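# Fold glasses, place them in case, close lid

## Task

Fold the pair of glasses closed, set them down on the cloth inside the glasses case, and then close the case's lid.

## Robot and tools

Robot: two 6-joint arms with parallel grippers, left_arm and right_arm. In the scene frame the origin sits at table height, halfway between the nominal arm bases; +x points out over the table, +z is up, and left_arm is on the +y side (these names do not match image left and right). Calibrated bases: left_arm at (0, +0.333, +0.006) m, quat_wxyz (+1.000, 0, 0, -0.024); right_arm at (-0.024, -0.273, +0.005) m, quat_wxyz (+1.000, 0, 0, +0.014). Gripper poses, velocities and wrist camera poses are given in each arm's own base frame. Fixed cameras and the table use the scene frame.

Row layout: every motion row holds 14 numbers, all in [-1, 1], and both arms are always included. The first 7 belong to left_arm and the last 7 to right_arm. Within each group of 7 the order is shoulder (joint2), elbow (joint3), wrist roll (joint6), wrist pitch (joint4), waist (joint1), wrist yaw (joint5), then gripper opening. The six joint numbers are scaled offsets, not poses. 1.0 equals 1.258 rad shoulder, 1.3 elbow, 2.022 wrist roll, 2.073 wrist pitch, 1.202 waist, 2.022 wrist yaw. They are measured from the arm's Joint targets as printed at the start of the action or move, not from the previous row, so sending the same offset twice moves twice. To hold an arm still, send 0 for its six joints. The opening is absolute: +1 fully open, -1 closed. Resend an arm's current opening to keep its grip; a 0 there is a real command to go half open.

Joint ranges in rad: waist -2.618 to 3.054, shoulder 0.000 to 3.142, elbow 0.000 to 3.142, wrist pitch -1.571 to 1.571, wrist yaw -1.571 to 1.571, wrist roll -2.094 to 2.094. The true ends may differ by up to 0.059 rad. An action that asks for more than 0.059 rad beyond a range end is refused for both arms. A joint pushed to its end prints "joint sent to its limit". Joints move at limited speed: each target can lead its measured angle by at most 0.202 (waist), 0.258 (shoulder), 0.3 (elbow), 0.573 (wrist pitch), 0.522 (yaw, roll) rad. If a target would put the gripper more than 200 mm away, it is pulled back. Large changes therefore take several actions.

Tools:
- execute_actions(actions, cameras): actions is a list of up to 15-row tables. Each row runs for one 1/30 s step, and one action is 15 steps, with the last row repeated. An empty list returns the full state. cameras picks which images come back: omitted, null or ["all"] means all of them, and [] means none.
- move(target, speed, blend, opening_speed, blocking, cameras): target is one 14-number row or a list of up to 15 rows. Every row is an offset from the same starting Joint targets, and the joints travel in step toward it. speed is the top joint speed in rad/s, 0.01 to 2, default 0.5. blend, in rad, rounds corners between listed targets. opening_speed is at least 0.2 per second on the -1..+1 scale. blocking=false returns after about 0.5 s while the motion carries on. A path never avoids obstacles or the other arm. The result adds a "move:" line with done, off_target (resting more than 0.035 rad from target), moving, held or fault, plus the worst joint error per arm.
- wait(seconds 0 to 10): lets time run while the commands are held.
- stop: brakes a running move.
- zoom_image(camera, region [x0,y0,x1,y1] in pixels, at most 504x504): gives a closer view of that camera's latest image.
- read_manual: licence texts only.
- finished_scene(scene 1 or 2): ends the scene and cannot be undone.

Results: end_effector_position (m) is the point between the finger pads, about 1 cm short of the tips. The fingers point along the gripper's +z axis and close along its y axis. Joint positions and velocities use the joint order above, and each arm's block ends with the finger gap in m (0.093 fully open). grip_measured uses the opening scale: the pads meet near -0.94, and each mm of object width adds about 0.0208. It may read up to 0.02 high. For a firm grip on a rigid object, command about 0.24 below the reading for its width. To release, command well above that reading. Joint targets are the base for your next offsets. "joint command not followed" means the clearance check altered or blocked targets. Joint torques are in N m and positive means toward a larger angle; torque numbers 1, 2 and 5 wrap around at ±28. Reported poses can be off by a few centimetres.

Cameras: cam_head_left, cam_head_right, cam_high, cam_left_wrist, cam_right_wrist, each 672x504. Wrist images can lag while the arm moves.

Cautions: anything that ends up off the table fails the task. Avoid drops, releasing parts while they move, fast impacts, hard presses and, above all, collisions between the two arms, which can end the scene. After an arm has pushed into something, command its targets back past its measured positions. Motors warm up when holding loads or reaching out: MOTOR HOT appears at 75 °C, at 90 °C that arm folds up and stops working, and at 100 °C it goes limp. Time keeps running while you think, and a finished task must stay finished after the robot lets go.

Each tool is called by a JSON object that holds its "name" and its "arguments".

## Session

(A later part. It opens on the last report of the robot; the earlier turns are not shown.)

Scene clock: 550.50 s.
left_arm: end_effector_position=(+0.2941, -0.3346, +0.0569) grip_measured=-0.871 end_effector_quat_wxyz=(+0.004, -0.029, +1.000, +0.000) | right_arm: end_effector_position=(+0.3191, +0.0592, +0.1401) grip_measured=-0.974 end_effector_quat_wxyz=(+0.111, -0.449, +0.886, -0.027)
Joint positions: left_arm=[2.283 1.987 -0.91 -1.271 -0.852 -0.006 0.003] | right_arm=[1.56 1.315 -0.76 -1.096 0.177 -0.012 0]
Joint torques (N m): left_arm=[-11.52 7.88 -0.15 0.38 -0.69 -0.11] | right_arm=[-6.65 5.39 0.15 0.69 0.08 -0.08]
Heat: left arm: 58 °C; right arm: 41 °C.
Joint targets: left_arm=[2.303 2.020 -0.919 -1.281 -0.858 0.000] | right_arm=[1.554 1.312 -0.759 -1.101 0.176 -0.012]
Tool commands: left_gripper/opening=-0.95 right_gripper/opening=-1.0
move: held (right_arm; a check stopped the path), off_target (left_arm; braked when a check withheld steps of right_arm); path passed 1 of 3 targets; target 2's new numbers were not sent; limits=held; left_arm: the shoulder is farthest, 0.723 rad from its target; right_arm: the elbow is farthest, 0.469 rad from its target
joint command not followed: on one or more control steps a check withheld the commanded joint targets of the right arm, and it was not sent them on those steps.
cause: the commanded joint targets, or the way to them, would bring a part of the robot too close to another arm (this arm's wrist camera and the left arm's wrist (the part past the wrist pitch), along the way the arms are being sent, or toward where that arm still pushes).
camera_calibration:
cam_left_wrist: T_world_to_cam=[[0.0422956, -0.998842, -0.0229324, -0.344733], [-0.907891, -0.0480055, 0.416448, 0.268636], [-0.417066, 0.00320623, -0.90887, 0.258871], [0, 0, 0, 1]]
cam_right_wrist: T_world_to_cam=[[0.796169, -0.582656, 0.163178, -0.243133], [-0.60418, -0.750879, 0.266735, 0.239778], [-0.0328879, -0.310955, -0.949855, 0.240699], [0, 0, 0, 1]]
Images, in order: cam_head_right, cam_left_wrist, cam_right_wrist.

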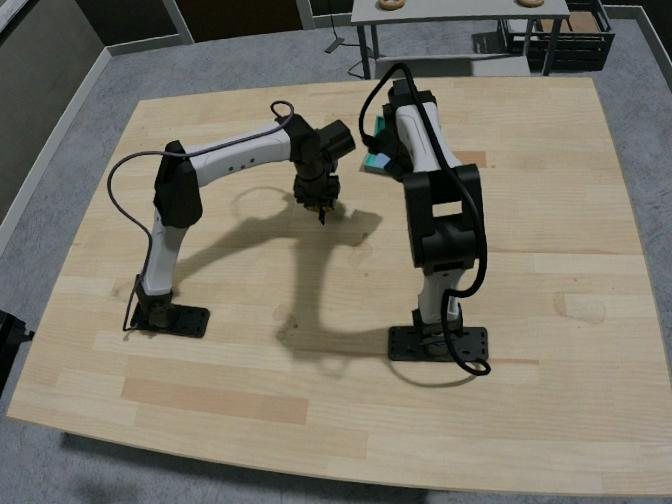

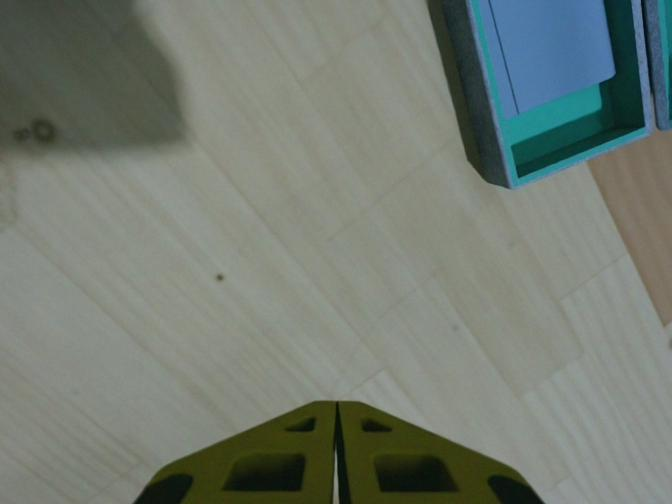

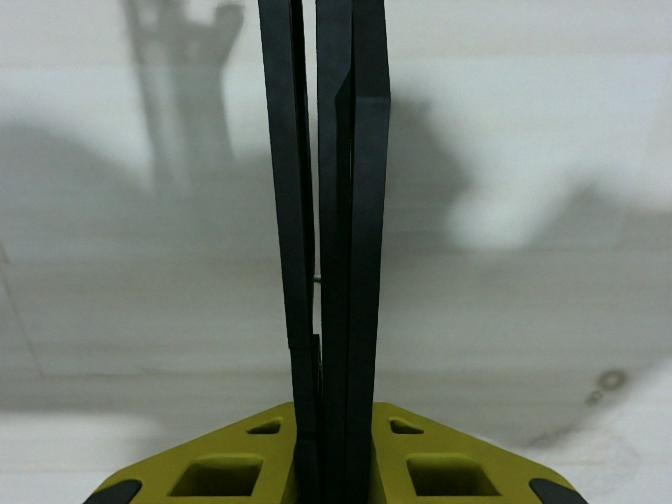

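{"name": "move", "arguments": {"target": [[-0.5905,-0.4929,0,-0.0526,0.397,0,-0.95,0,0,0,0,0,0,1]], "speed": 0.6, "cameras": ["cam_right_wrist"]}}

{"name": "move", "arguments": {"target": [0,0,0,0,0,0,-0.95,0.5302,0.6332,-0.129,-0.1852,0.0845,0,1], "speed": 0.6}}

Scene clock: 558.10 s.
left_arm: end_effector_position=(+0.2542, -0.1016, +0.1469) grip_measured=-0.871 end_effector_quat_wxyz=(-0.002, -0.261, +0.965, +0.005) | right_arm: end_effector_position=(+0.3191, +0.0592, +0.1401) grip_measured=+1.000 end_effector_quat_wxyz=(+0.111, -0.449, +0.886, -0.027)
Joint positions: left_arm=[1.586 1.392 -0.91 -1.387 -0.383 -0.005 0.003] | right_arm=[1.56 1.315 -0.76 -1.096 0.177 -0.012 0.093]
Joint torques (N m): left_arm=[-9.29 4.15 -0.15 0.42 -0.06 -0.11] | right_arm=[-6.65 5.39 0.16 0.69 0.06 -0.09]
Joint targets: left_arm=[1.560 1.380 -0.919 -1.390 -0.381 0.001] | right_arm=[1.554 1.312 -0.759 -1.101 0.176 -0.012]
move: done
camera_calibration:
cam_right_wrist: T_world_to_cam=[[0.796169, -0.582656, 0.163178, -0.243133], [-0.60418, -0.750879, 0.266735, 0.239778], [-0.0328879, -0.310955, -0.949855, 0.240699], [0, 0, 0, 1]]
Images, in order: cam_right_wrist.

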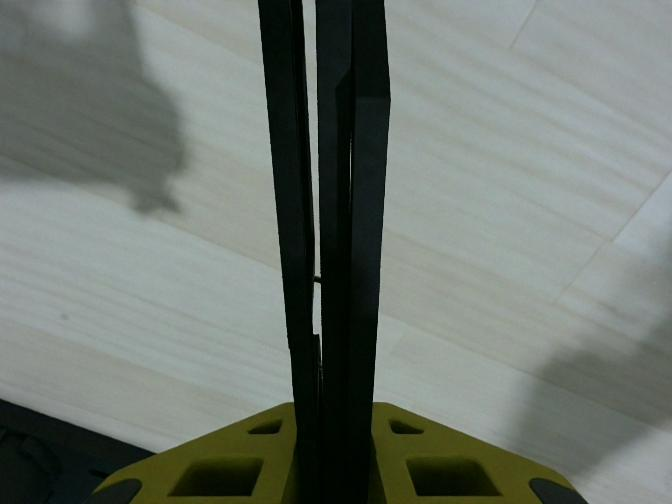

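Scene clock: 560.20 s.
left_arm: end_effector_position=(+0.2542, -0.1016, +0.1469) grip_measured=-0.871 end_effector_quat_wxyz=(-0.002, -0.261, +0.965, +0.005) | right_arm: end_effector_position=(+0.4100, +0.1161, +0.1175) grip_measured=+1.000 end_effector_quat_wxyz=(-0.001, -0.599, +0.801, +0.007)
Joint positions: left_arm=[1.586 1.392 -0.91 -1.387 -0.383 -0.005 0.003] | right_arm=[2.212 2.11 -1.013 -1.476 0.271 -0.012 0.093]
Joint torques (N m): left_arm=[-9.29 4.14 -0.17 0.44 0.02 -0.12] | right_arm=[-10.03 7.16 0.04 0.17 0.68 -0.1]
Joint targets: left_arm=[1.560 1.380 -0.919 -1.390 -0.381 0.001] | right_arm=[2.222 2.135 -1.020 -1.485 0.277 -0.012]
move: done
camera_calibration:
cam_left_wrist: T_world_to_cam=[[0.488689, -0.871837, -0.0329191, -0.207356], [-0.782695, -0.454768, 0.42494, 0.131765], [-0.385449, -0.181898, -0.904623, 0.295728], [0, 0, 0, 1]]
cam_right_wrist: T_world_to_cam=[[0.96348, -0.26778, 0.00093633, -0.364705], [-0.242627, -0.871488, 0.426193, 0.19053], [-0.11331, -0.410855, -0.904632, 0.279217], [0, 0, 0, 1]]

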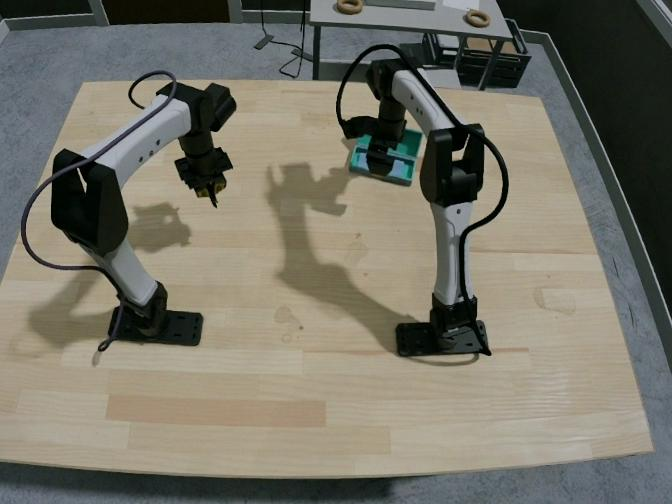

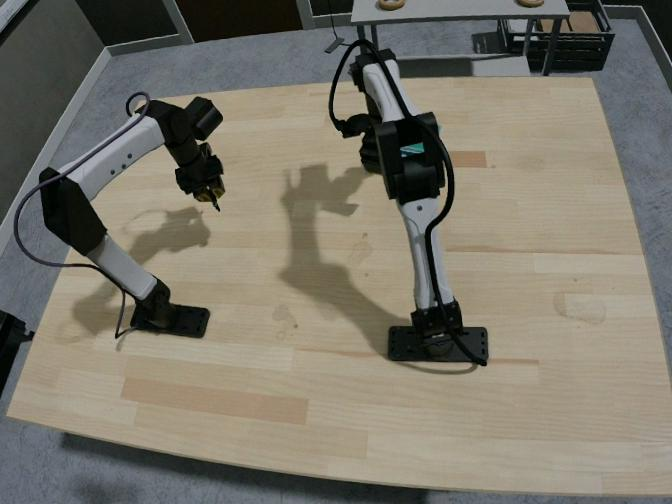

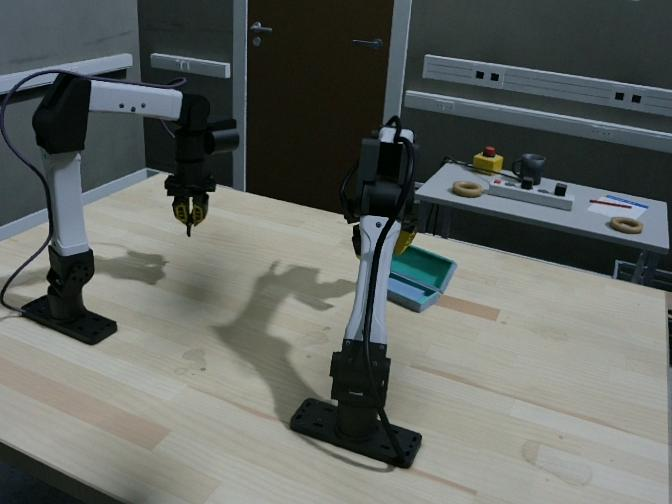

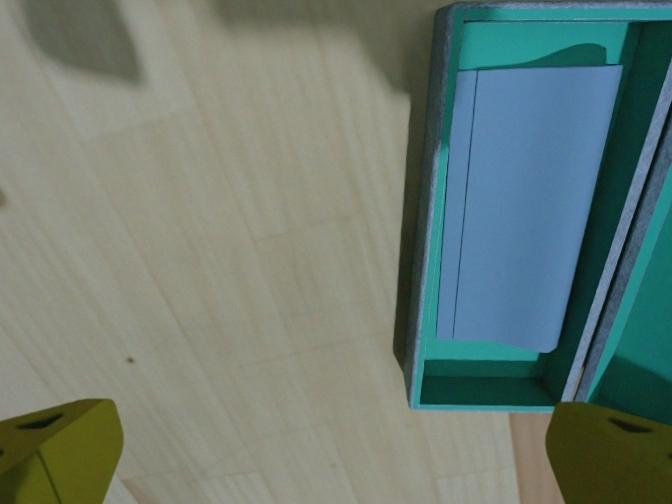

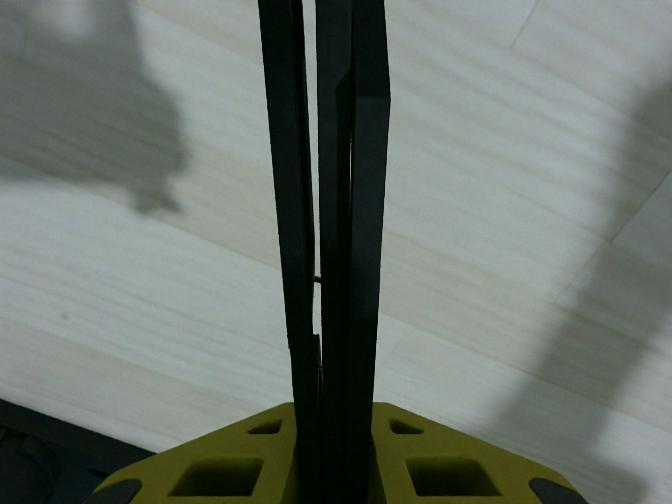

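{"name": "move", "arguments": {"target": [[0,0,0,0,0,0,-0.95,0.1107,0.0905,-0.018,0.011,-0.0272,0.006,0.2],[0,0,0,0,0,0,-0.95,0.1067,-0.0905,-0.018,0.1221,-0.0272,0.006,0.2]], "speed": 0.4, "opening_speed": 1.5, "cameras": ["cam_left_wrist","cam_high"]}}

{"name": "zoom_image", "arguments": {"camera": "cam_high", "region": [320, 200, 500, 340]}}

Scene clock: 579.03 s.
left_arm: end_effector_position=(+0.2542, -0.1016, +0.1469) grip_measured=-0.871 end_effector_quat_wxyz=(-0.002, -0.261, +0.965, +0.005) | right_arm: end_effector_position=(+0.4426, +0.1145, +0.0351) grip_measured=+0.202 end_effector_quat_wxyz=(+0.001, -0.605, +0.797, +0.006)
Joint positions: left_arm=[1.586 1.392 -0.91 -1.387 -0.383 -0.005 0.003] | right_arm=[2.355 2.024 -1.05 -1.242 0.249 -0.012 0.055]
Joint torques (N m): left_arm=[-9.29 4.1 -0.16 0.42 -0.02 -0.11] | right_arm=[-11.67 4.68 0.05 0.36 -0.14 0.01]
Heat: left arm: 56 °C; right arm: 51 °C.
Joint targets: left_arm=[1.560 1.380 -0.919 -1.390 -0.381 0.001] | right_arm=[2.356 2.017 -1.057 -1.232 0.245 0.000]
move: done
camera_calibration:
cam_left_wrist: T_world_to_cam=[[0.488689, -0.871837, -0.0329191, -0.207356], [-0.782695, -0.454768, 0.42494, 0.131765], [-0.385449, -0.181898, -0.904623, 0.295728], [0, 0, 0, 1]]
Images, in order: cam_high, cam_left_wrist.

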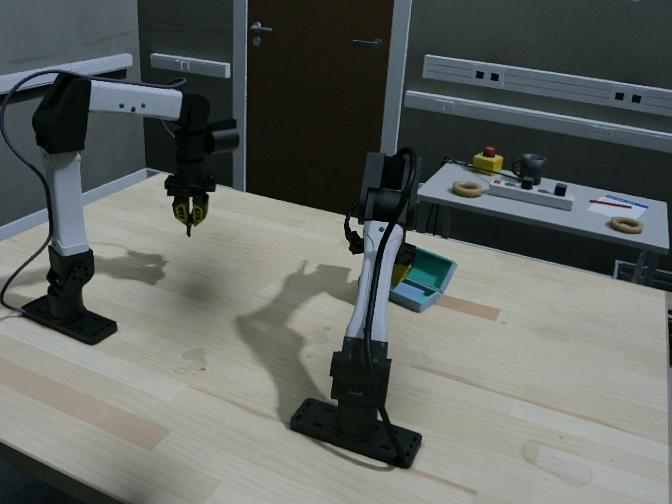

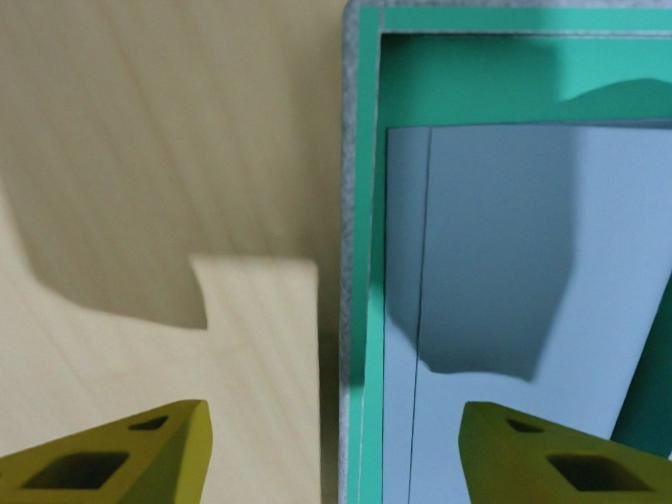

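Scaled by 2.800 from the camera's 672x504 image, which has a finer 960x720 frame.

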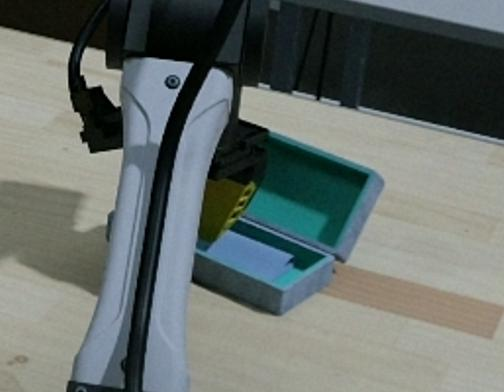

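{"name": "move", "arguments": {"target": [[0,0,0,0,0,0,-0.95,0,0,0,0,0,0,-0.95],[0,0,0,0,0,0,-0.95,-0.128,-0.1964,0.1113,0.0502,0.1855,0,-0.95],[0,0,0,0,0,0,-0.95,-0.1661,-0.2493,0.2285,0.0629,0.3839,0,-0.95]], "speed": 0.15, "blend": [0,0.05,0], "opening_speed": 0.6}}

Scene clock: 623.90 s.
left_arm: end_effector_position=(+0.2542, -0.1016, +0.1469) grip_measured=-0.871 end_effector_quat_wxyz=(-0.002, -0.261, +0.965, +0.005) | right_arm: end_effector_position=(+0.3216, +0.2632, +0.0329) grip_measured=-0.945 end_effector_quat_wxyz=(+0.001, -0.604, +0.797, -0.012)
Joint positions: left_arm=[1.586 1.392 -0.91 -1.387 -0.383 -0.005 0.003] | right_arm=[2.172 1.709 -0.601 -1.106 0.695 0.024 0]
Joint torques (N m): left_arm=[-9.28 4.05 -0.15 0.42 0.01 -0.12] | right_arm=[-12.53 3.89 0.21 0.34 1.07 -0.27]
Heat: left arm: 53 °C; right arm: 59 °C.
Joint targets: left_arm=[1.560 1.380 -0.919 -1.390 -0.381 0.001] | right_arm=[2.147 1.693 -0.594 -1.101 0.706 0.000]
move: done
camera_calibration:
cam_left_wrist: T_world_to_cam=[[0.488689, -0.871837, -0.0329191, -0.207356], [-0.782695, -0.454768, 0.42494, 0.131765], [-0.385449, -0.181898, -0.904623, 0.295728], [0, 0, 0, 1]]
cam_right_wrist: T_world_to_cam=[[0.966254, -0.255496, 0.032792, -0.245301], [-0.243112, -0.862441, 0.443951, 0.330511], [-0.0851463, -0.436941, -0.895451, 0.250593], [0, 0, 0, 1]]

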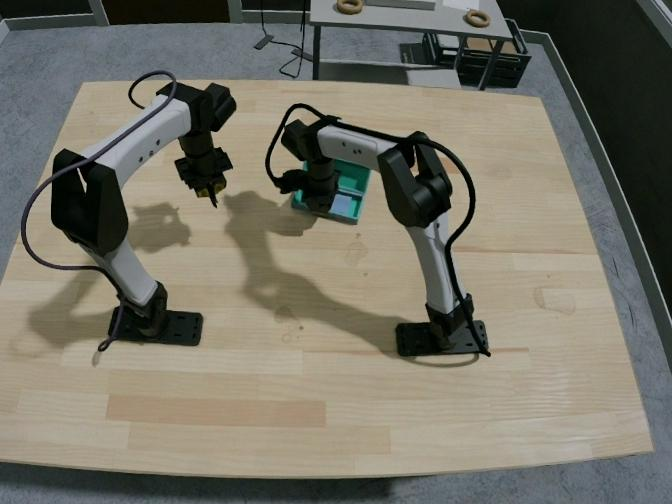

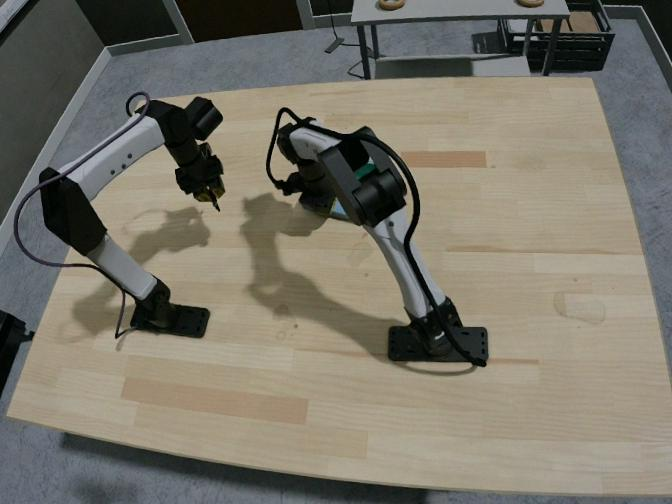

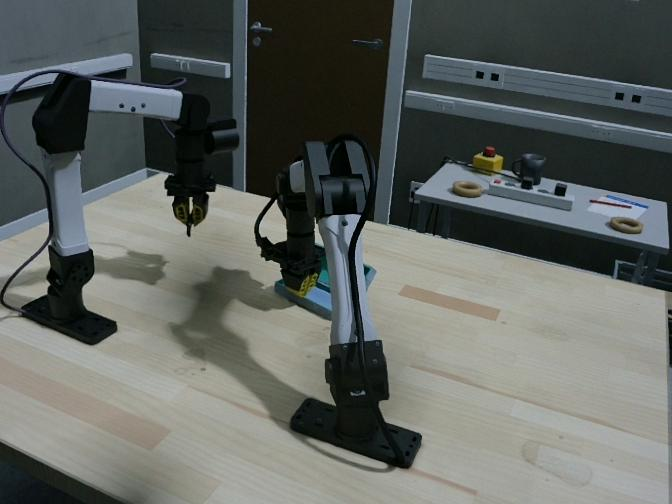

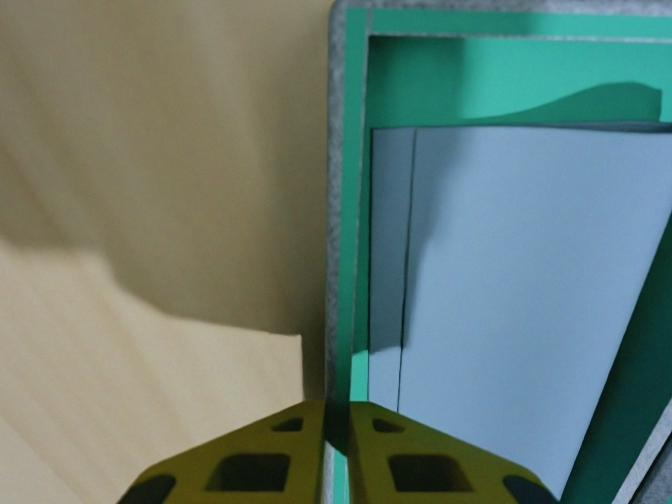

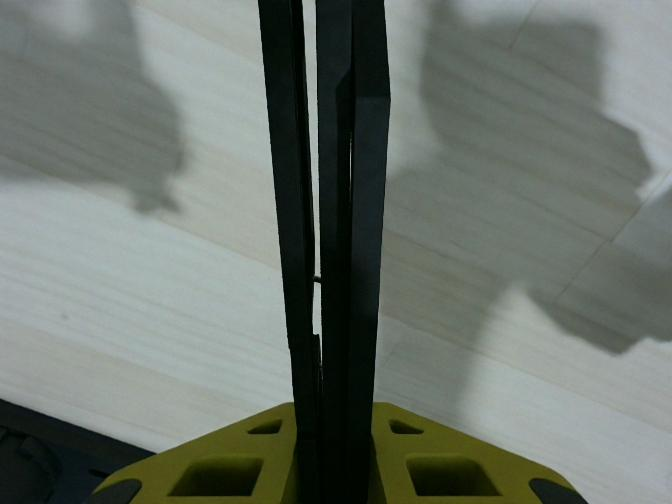

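{"name": "move", "arguments": {"target": [[0,0,0,0,0,0,-0.95,0,0,0,0,0,0,0.1],[0,0,0,0,0,0,-0.95,0,0.198,0,-0.125,0,0,0.1],[0,0,0,0,0,0,-0.95,-0.75,-0.38,0.29,-0.05,-0.58,0,0.1]], "speed": [0.2,0.4,0.7], "opening_speed": 0.8, "cameras": []}}

{"name": "move", "arguments": {"target": [0.2774,0.2252,0.9683,0.2722,-0.3694,-0.1652,-0.95,0,0,0,0,0,0,-1], "speed": 0.7}}

{"name": "zoom_image", "arguments": {"camera": "cam_head_right", "region": [250, 110, 430, 250]}}

{"name": "zoom_image", "arguments": {"camera": "cam_high", "region": [210, 160, 410, 340]}}

Scene clock: 697.80 s.
left_arm: end_effector_position=(+0.2542, -0.1016, +0.1469) grip_measured=-0.871 end_effector_quat_wxyz=(-0.002, -0.261, +0.965, +0.005) | right_arm: end_effector_position=(+0.2557, +0.0025, +0.1926) grip_measured=+0.098 end_effector_quat_wxyz=(+0.175, -0.014, +0.984, -0.004)
Joint positions: left_arm=[1.586 1.392 -0.91 -1.387 -0.383 -0.005 0.003] | right_arm=[1.211 1.209 -0.015 -1.217 0.016 0.009 0.05]
Joint torques (N m): left_arm=[-9.28 4.18 -0.16 0.43 -0.01 -0.11] | right_arm=[-3.88 4.93 0.22 1.1 -0.38 -0.11]
Heat: left arm: 52 °C; right arm: 78 °C. Fold the right arm in close to its base, or ease its load, before you think long.
Joint targets: left_arm=[1.560 1.380 -0.919 -1.390 -0.381 0.001] | right_arm=[1.203 1.199 -0.008 -1.205 0.009 0.000]
MOTOR HOT: the shoulder of the right arm reports 78 °C; the controller's stop level is 90 °C. To cool a motor, set the load down, stop pushing, or move to a pose that needs little force.
move: done

Scene clock: 701.47 s.
left_arm: end_effector_position=(+0.3518, -0.3018, +0.1512) grip_measured=-0.871 end_effector_quat_wxyz=(+0.212, +0.746, +0.607, +0.176) | right_arm: end_effector_position=(+0.2559, +0.0025, +0.1927) grip_measured=-0.974 end_effector_quat_wxyz=(+0.176, -0.014, +0.984, -0.004)
Joint positions: left_arm=[1.89 1.634 1.029 -0.847 -0.823 -0.317 0.003] | right_arm=[1.211 1.209 -0.015 -1.216 0.016 0.009 0]
Joint torques (N m): left_arm=[-8.95 9.01 -0.01 1.68 -0.36 -0.41] | right_arm=[-3.88 4.94 0.21 1.1 -0.35 -0.11]
Heat: left arm: 51 °C; right arm: 75 °C. Fold the right arm in close to its base, or ease its load, before you think long.
Joint targets: left_arm=[1.909 1.672 1.039 -0.825 -0.825 -0.334] | right_arm=[1.203 1.199 -0.008 -1.205 0.009 0.000]
MOTOR HOT: still on. The shoulder of the right arm reports 75 °C.
move: off_target (left_arm); left_arm: the elbow is farthest, 0.038 rad from its target
camera_calibration:
cam_left_wrist: T_world_to_cam=[[-0.814618, 0.187776, -0.548761, 0.426887], [-0.033176, 0.929507, 0.367309, 0.278075], [0.579049, 0.317422, -0.750963, 0.0890189], [0, 0, 0, 1]]
cam_right_wrist: T_world_to_cam=[[0.0363319, -0.998851, 0.0312643, -0.0135669], [-0.995008, -0.0332468, 0.0940989, 0.276523], [-0.0929513, -0.034527, -0.995072, 0.294387], [0, 0, 0, 1]]

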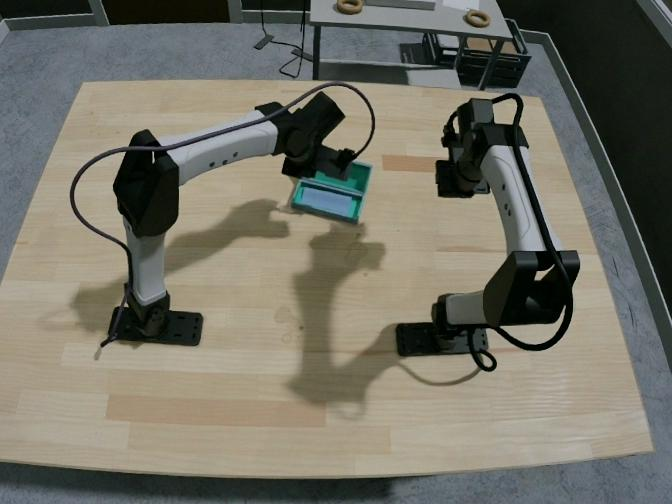

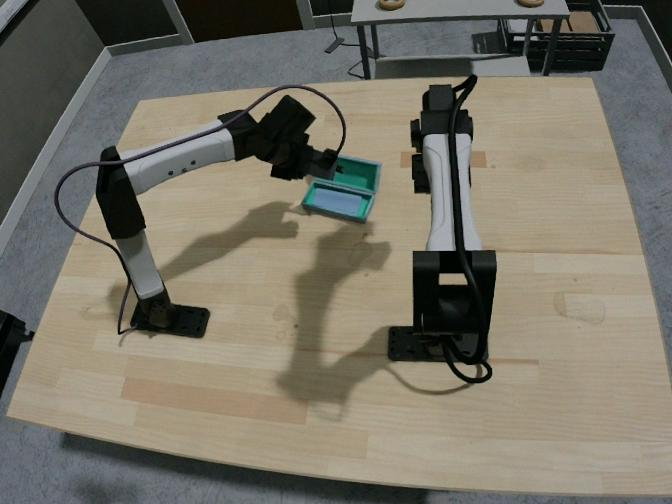

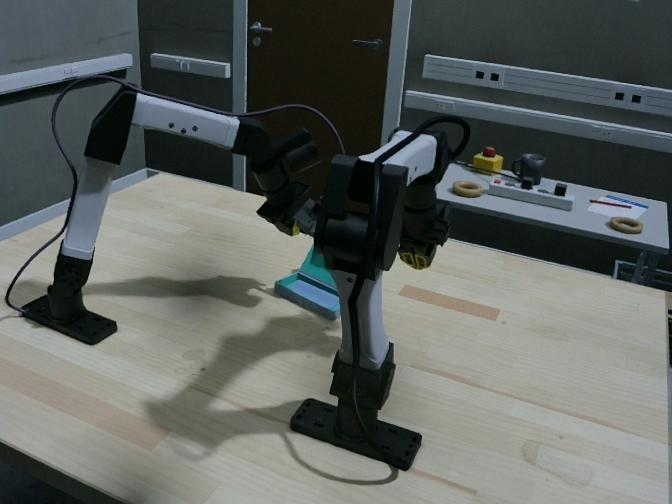

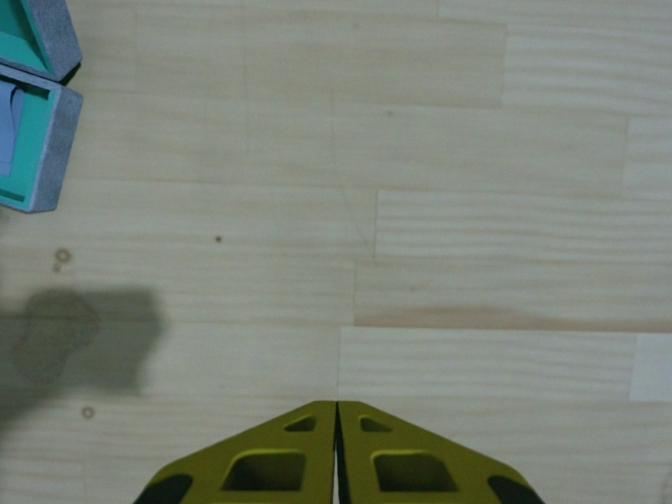

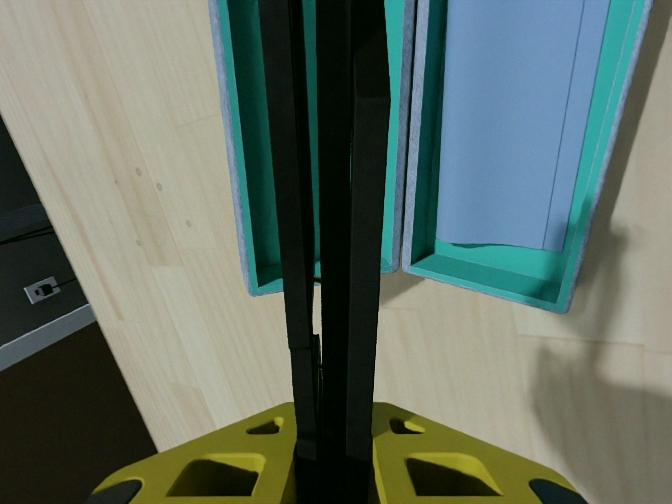

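Scaled by 2.800 from the camera's 672x504 image, which has a finer 960x720 frame.

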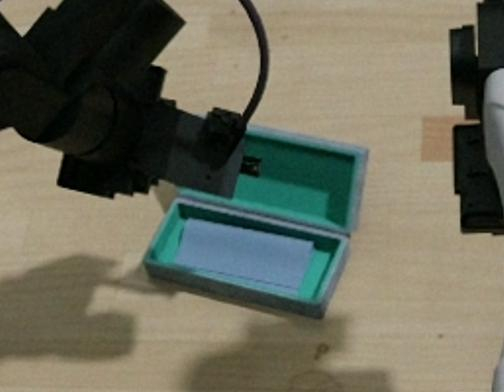

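Scaled by 2.520 from the camera's 672x504 image, which has a finer 960x720 frame.

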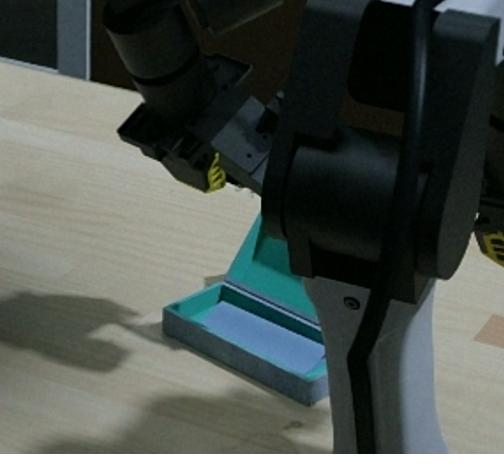

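{"name": "move", "arguments": {"target": [0.0904,-0.1552,-0.0143,0.1522,-0.0283,0,-0.95,-0.4,-0.5377,0,0.195,0,0,-1], "speed": 0.35}}

{"name": "zoom_image", "arguments": {"camera": "cam_head_right", "region": [250, 110, 430, 250]}}

{"name": "zoom_image", "arguments": {"camera": "cam_high", "region": [210, 160, 410, 340]}}

Scene clock: 721.33 s.
left_arm: end_effector_position=(+0.3612, -0.3334, +0.0797) grip_measured=-0.871 end_effector_quat_wxyz=(+0.238, +0.746, +0.597, +0.174) | right_arm: end_effector_position=(+0.1998, +0.0016, +0.0899) grip_measured=-0.974 end_effector_quat_wxyz=(+0.276, -0.013, +0.961, -0.004)
Joint positions: left_arm=[2.004 1.483 1.023 -0.533 -0.853 -0.318 0.003] | right_arm=[0.707 0.508 -0.015 -0.813 0.016 0.009 0]
Joint torques (N m): left_arm=[-9.94 4.81 -0.23 1.79 -0.64 -0.4] | right_arm=[-0.77 5.56 0.21 1.46 -0.38 -0.12]
Heat: left arm: 51 °C; right arm: 62 °C.
Joint targets: left_arm=[2.022 1.471 1.011 -0.510 -0.859 -0.333] | right_arm=[0.700 0.500 -0.008 -0.801 0.009 0.000]
MOTOR HOT: cleared for the motors of the right arm.
move: done
camera_calibration:
cam_left_wrist: T_world_to_cam=[[-0.791533, 0.185313, -0.582353, 0.394736], [-0.0214595, 0.943901, 0.329531, 0.337593], [0.61075, 0.273332, -0.743152, 0.013157], [0, 0, 0, 1]]
cam_right_wrist: T_world_to_cam=[[0.0295123, -0.998957, 0.0348429, -0.00814659], [-0.993252, -0.0332194, -0.111115, 0.248414], [0.112156, -0.0313285, -0.993197, 0.145684], [0, 0, 0, 1]]

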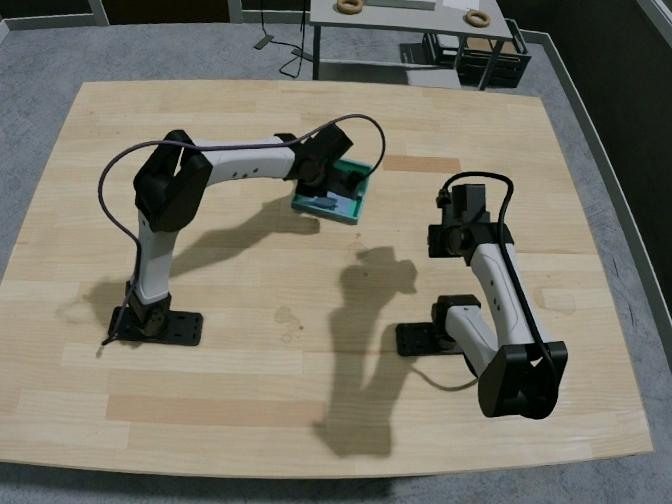

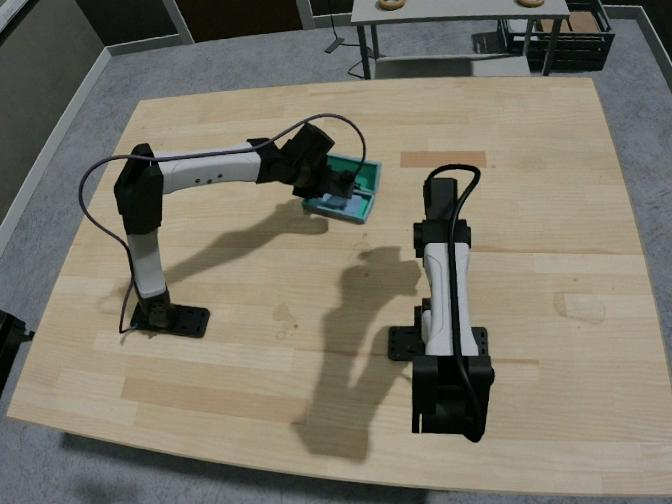

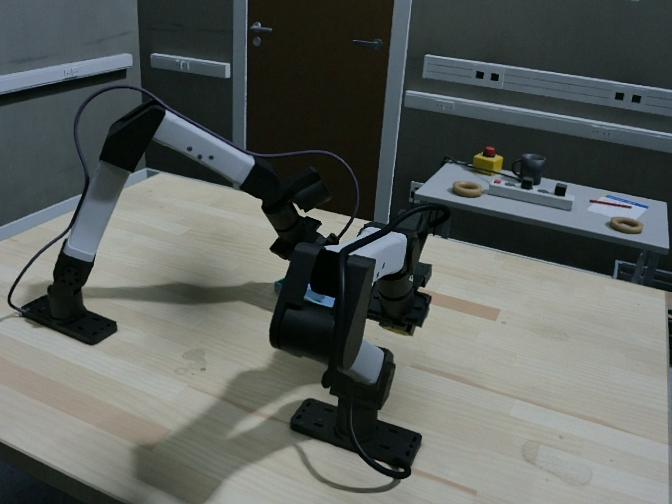

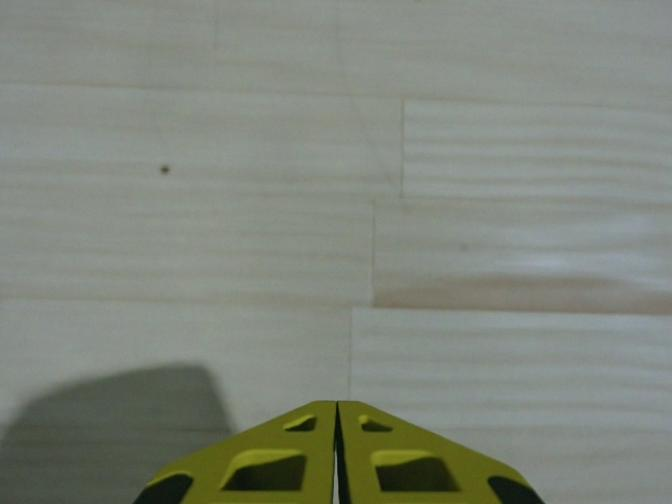

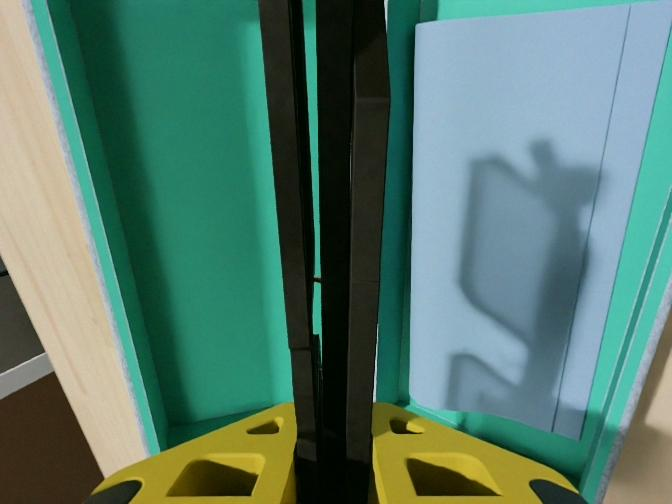

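Scaled by 2.800 from the camera's 672x504 image, which has a finer 960x720 frame.

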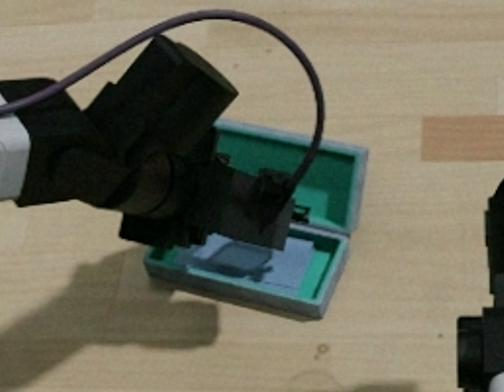

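Scaled by 2.520 from the camera's 672x504 image, which has a finer 960x720 frame.

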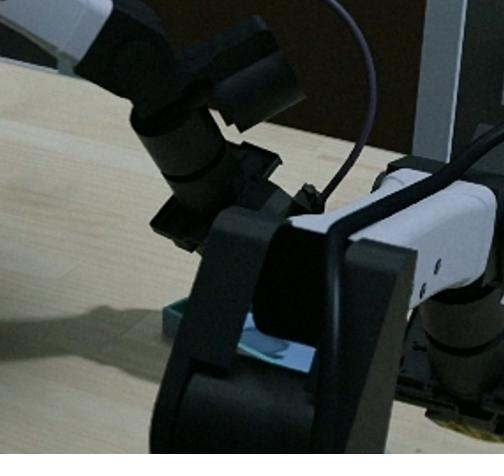

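{"name": "execute_actions", "arguments": {"actions": []}}

Scene clock: 756.03 s.
left_arm: end_effector_position=(+0.3614, -0.3334, +0.0798) grip_measured=-0.871 end_effector_quat_wxyz=(+0.239, +0.746, +0.597, +0.174) | right_arm: end_effector_position=(+0.2000, +0.0016, +0.0901) grip_measured=-0.974 end_effector_quat_wxyz=(+0.276, -0.013, +0.961, -0.004)
Joint names: [shoulder, elbow, wrist roll, wrist pitch, waist, wrist yaw]
Joint positions: left_arm=[2.004 1.483 1.023 -0.532 -0.853 -0.318 0.003] | right_arm=[0.707 0.508 -0.015 -0.812 0.016 0.009 0]
Joint velocities: within noise
Joint torques (N m): left_arm=[-9.95 4.75 -0.23 1.79 -0.7 -0.4] | right_arm=[-0.77 5.56 0.21 1.46 -0.36 -0.12]
Heat: left arm: 49 °C; right arm: 52 °C.
Joint targets: left_arm=[2.022 1.471 1.010 -0.510 -0.859 -0.334] | right_arm=[0.700 0.500 -0.008 -0.801 0.009 0.000]
Tool commands: left_gripper/opening=-0.95 right_gripper/opening=-1.0
camera_calibration:
cam_left_wrist: T_world_to_cam=[[-0.79122, 0.184586, -0.583008, 0.394619], [-0.0221638, 0.944076, 0.328983, 0.337983], [0.611129, 0.27322, -0.742881, 0.0129723], [0, 0, 0, 1]] pos_world=[0.311794, -0.395468, 0.128512]
cam_right_wrist: T_world_to_cam=[[0.0294725, -0.998958, 0.0348588, -0.00814845], [-0.993124, -0.0332174, -0.112252, 0.248741], [0.113293, -0.0313108, -0.993068, 0.145565], [0, 0, 0, 1]] pos_world=[0.230779, 0.00468032, 0.172761]

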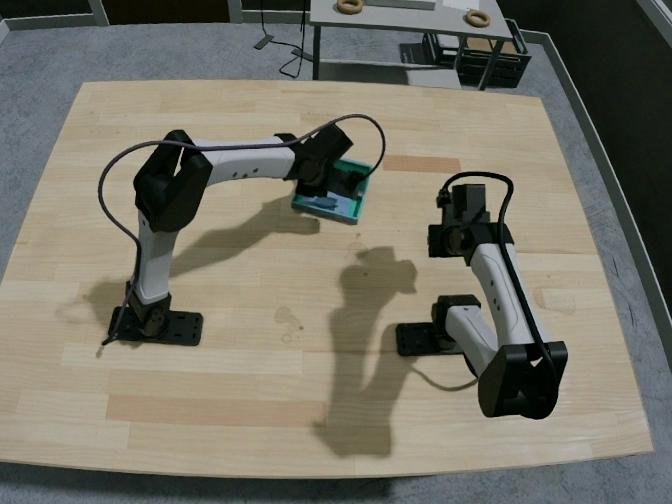

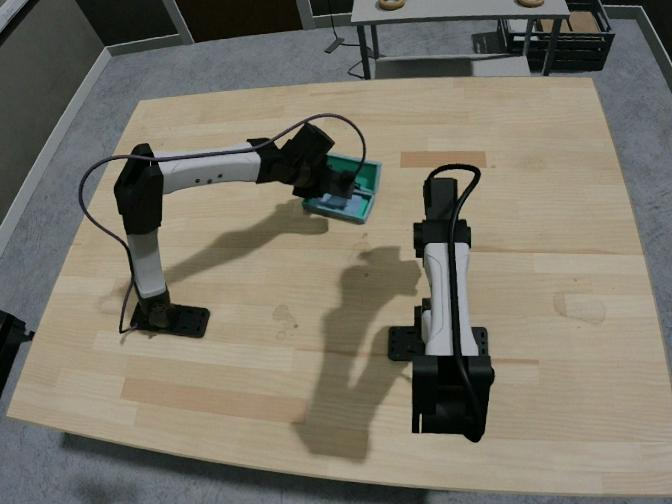

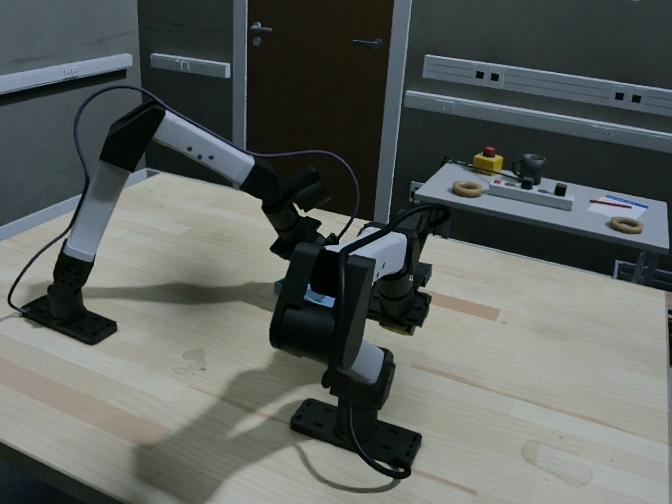

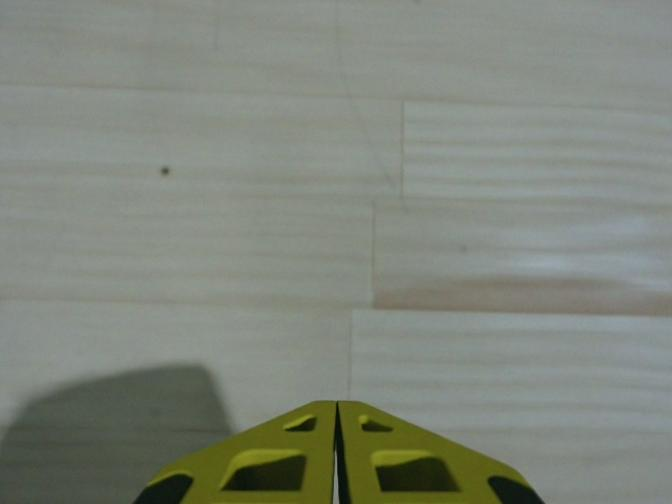

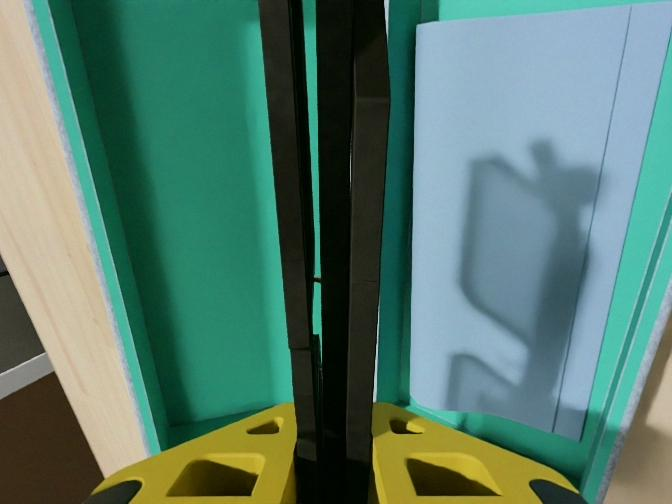

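{"name": "move", "arguments": {"target": [0.0189,-0.0853,0,0.065,0,0,-0.95,0,0,0,0,0,0,-1], "speed": 0.08, "cameras": ["cam_left_wrist","cam_right_wrist","cam_head_right"]}}

Scene clock: 786.13 s.
left_arm: end_effector_position=(+0.3575, -0.3290, +0.0458) grip_measured=-0.871 end_effector_quat_wxyz=(+0.239, +0.745, +0.597, +0.174) | right_arm: end_effector_position=(+0.2001, +0.0016, +0.0901) grip_measured=-0.974 end_effector_quat_wxyz=(+0.277, -0.013, +0.961, -0.004)
Joint positions: left_arm=[2.027 1.372 1.023 -0.398 -0.853 -0.318 0.003] | right_arm=[0.707 0.508 -0.015 -0.812 0.016 0.009 0]
Joint torques (N m): left_arm=[-9.7 4.51 -0.24 1.79 -0.66 -0.39] | right_arm=[-0.77 5.56 0.21 1.45 -0.36 -0.11]
Joint targets: left_arm=[2.046 1.360 1.011 -0.375 -0.859 -0.334] | right_arm=[0.700 0.500 -0.008 -0.801 0.009 0.000]
move: done
camera_calibration:
cam_left_wrist: T_world_to_cam=[[-0.790928, 0.184251, -0.583511, 0.370697], [-0.0223288, 0.944264, 0.32843, 0.345034], [0.611502, 0.272793, -0.742731, -0.0114188], [0, 0, 0, 1]]
cam_right_wrist: T_world_to_cam=[[0.0294592, -0.998958, 0.0348641, -0.00814906], [-0.993082, -0.0332167, -0.112631, 0.24885], [0.113671, -0.0313049, -0.993025, 0.145525], [0, 0, 0, 1]]
Images, in order: cam_head_right, cam_left_wrist, cam_right_wrist.

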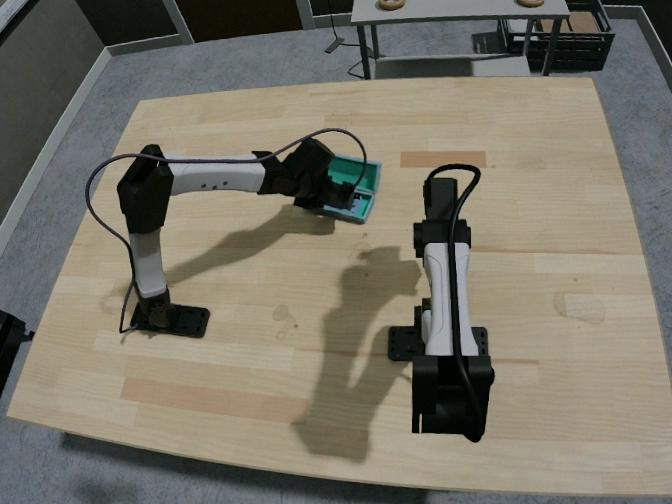

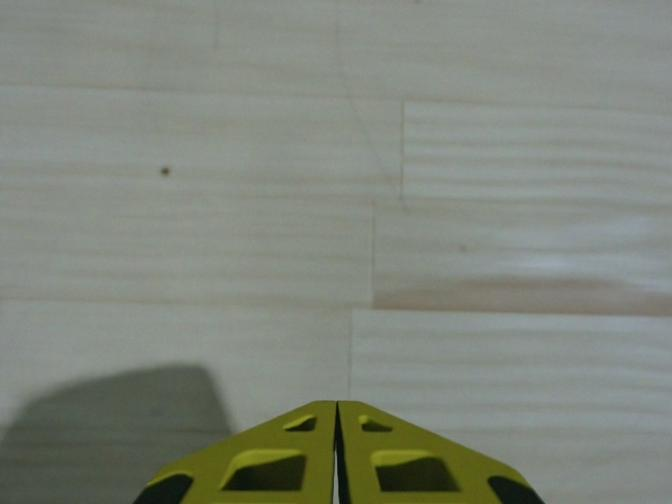

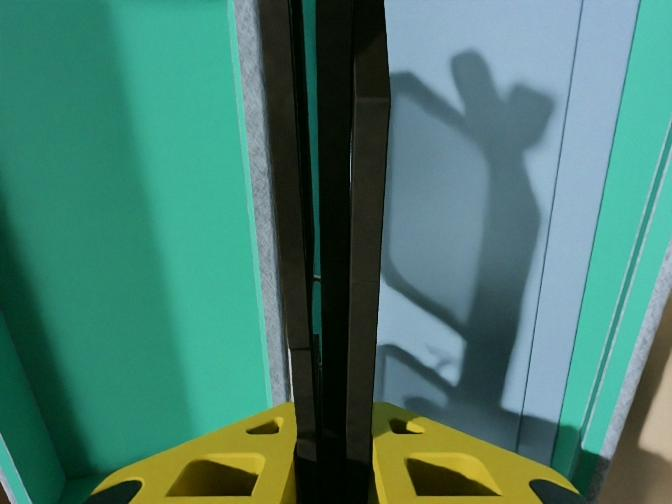

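{"name": "move", "arguments": {"target": [[-0.0249,-0.0353,0,0.007,-0.01,0,-0.95,0,0,0,0,0,0,-1],[-0.0113,-0.0495,0,0.0242,-0.01,0,-0.95,0,0,0,0,0,0,-1]], "speed": 0.06, "cameras": ["cam_left_wrist","cam_right_wrist"]}}

Scene clock: 801.60 s.
left_arm: end_effector_position=(+0.3473, -0.3259, +0.0298) grip_measured=-0.871 end_effector_quat_wxyz=(+0.234, +0.751, +0.593, +0.173) | right_arm: end_effector_position=(+0.2001, +0.0016, +0.0901) grip_measured=-0.974 end_effector_quat_wxyz=(+0.277, -0.013, +0.961, -0.004)
Joint positions: left_arm=[2.027 1.309 1.023 -0.348 -0.865 -0.318 0.003] | right_arm=[0.707 0.508 -0.015 -0.812 0.016 0.009 0]
Joint torques (N m): left_arm=[-10.95 4.37 -0.22 1.76 -0.65 -0.39] | right_arm=[-0.77 5.57 0.21 1.45 -0.36 -0.11]
Heat: left arm: 49 °C; right arm: 47 °C.
Joint targets: left_arm=[2.032 1.296 1.011 -0.325 -0.870 -0.334] | right_arm=[0.700 0.500 -0.008 -0.801 0.009 0.000]
move: done
camera_calibration:
cam_left_wrist: T_world_to_cam=[[-0.793711, 0.199474, -0.574658, 0.35838], [-0.00827309, 0.941077, 0.338091, 0.340896], [0.608238, 0.273101, -0.745294, -0.0166411], [0, 0, 0, 1]]
cam_right_wrist: T_world_to_cam=[[0.0294592, -0.998958, 0.0348641, -0.00814906], [-0.993082, -0.0332167, -0.112631, 0.24885], [0.113671, -0.0313049, -0.993025, 0.145525], [0, 0, 0, 1]]
Images, in order: cam_left_wrist, cam_right_wrist.

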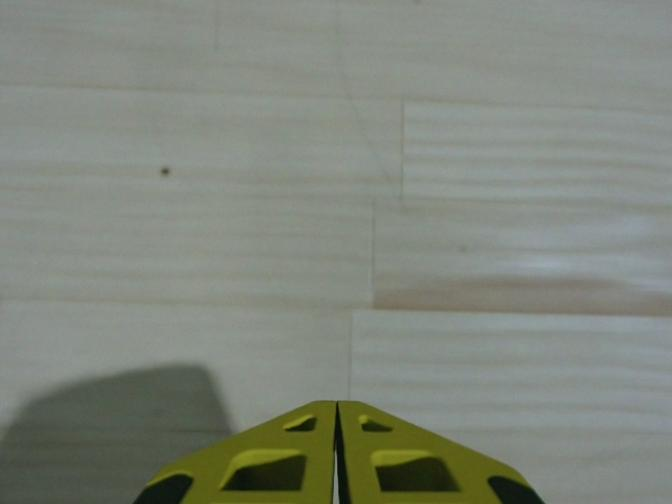

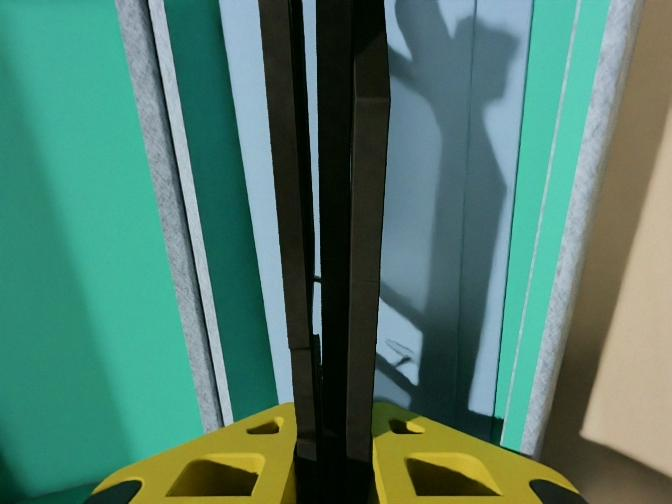

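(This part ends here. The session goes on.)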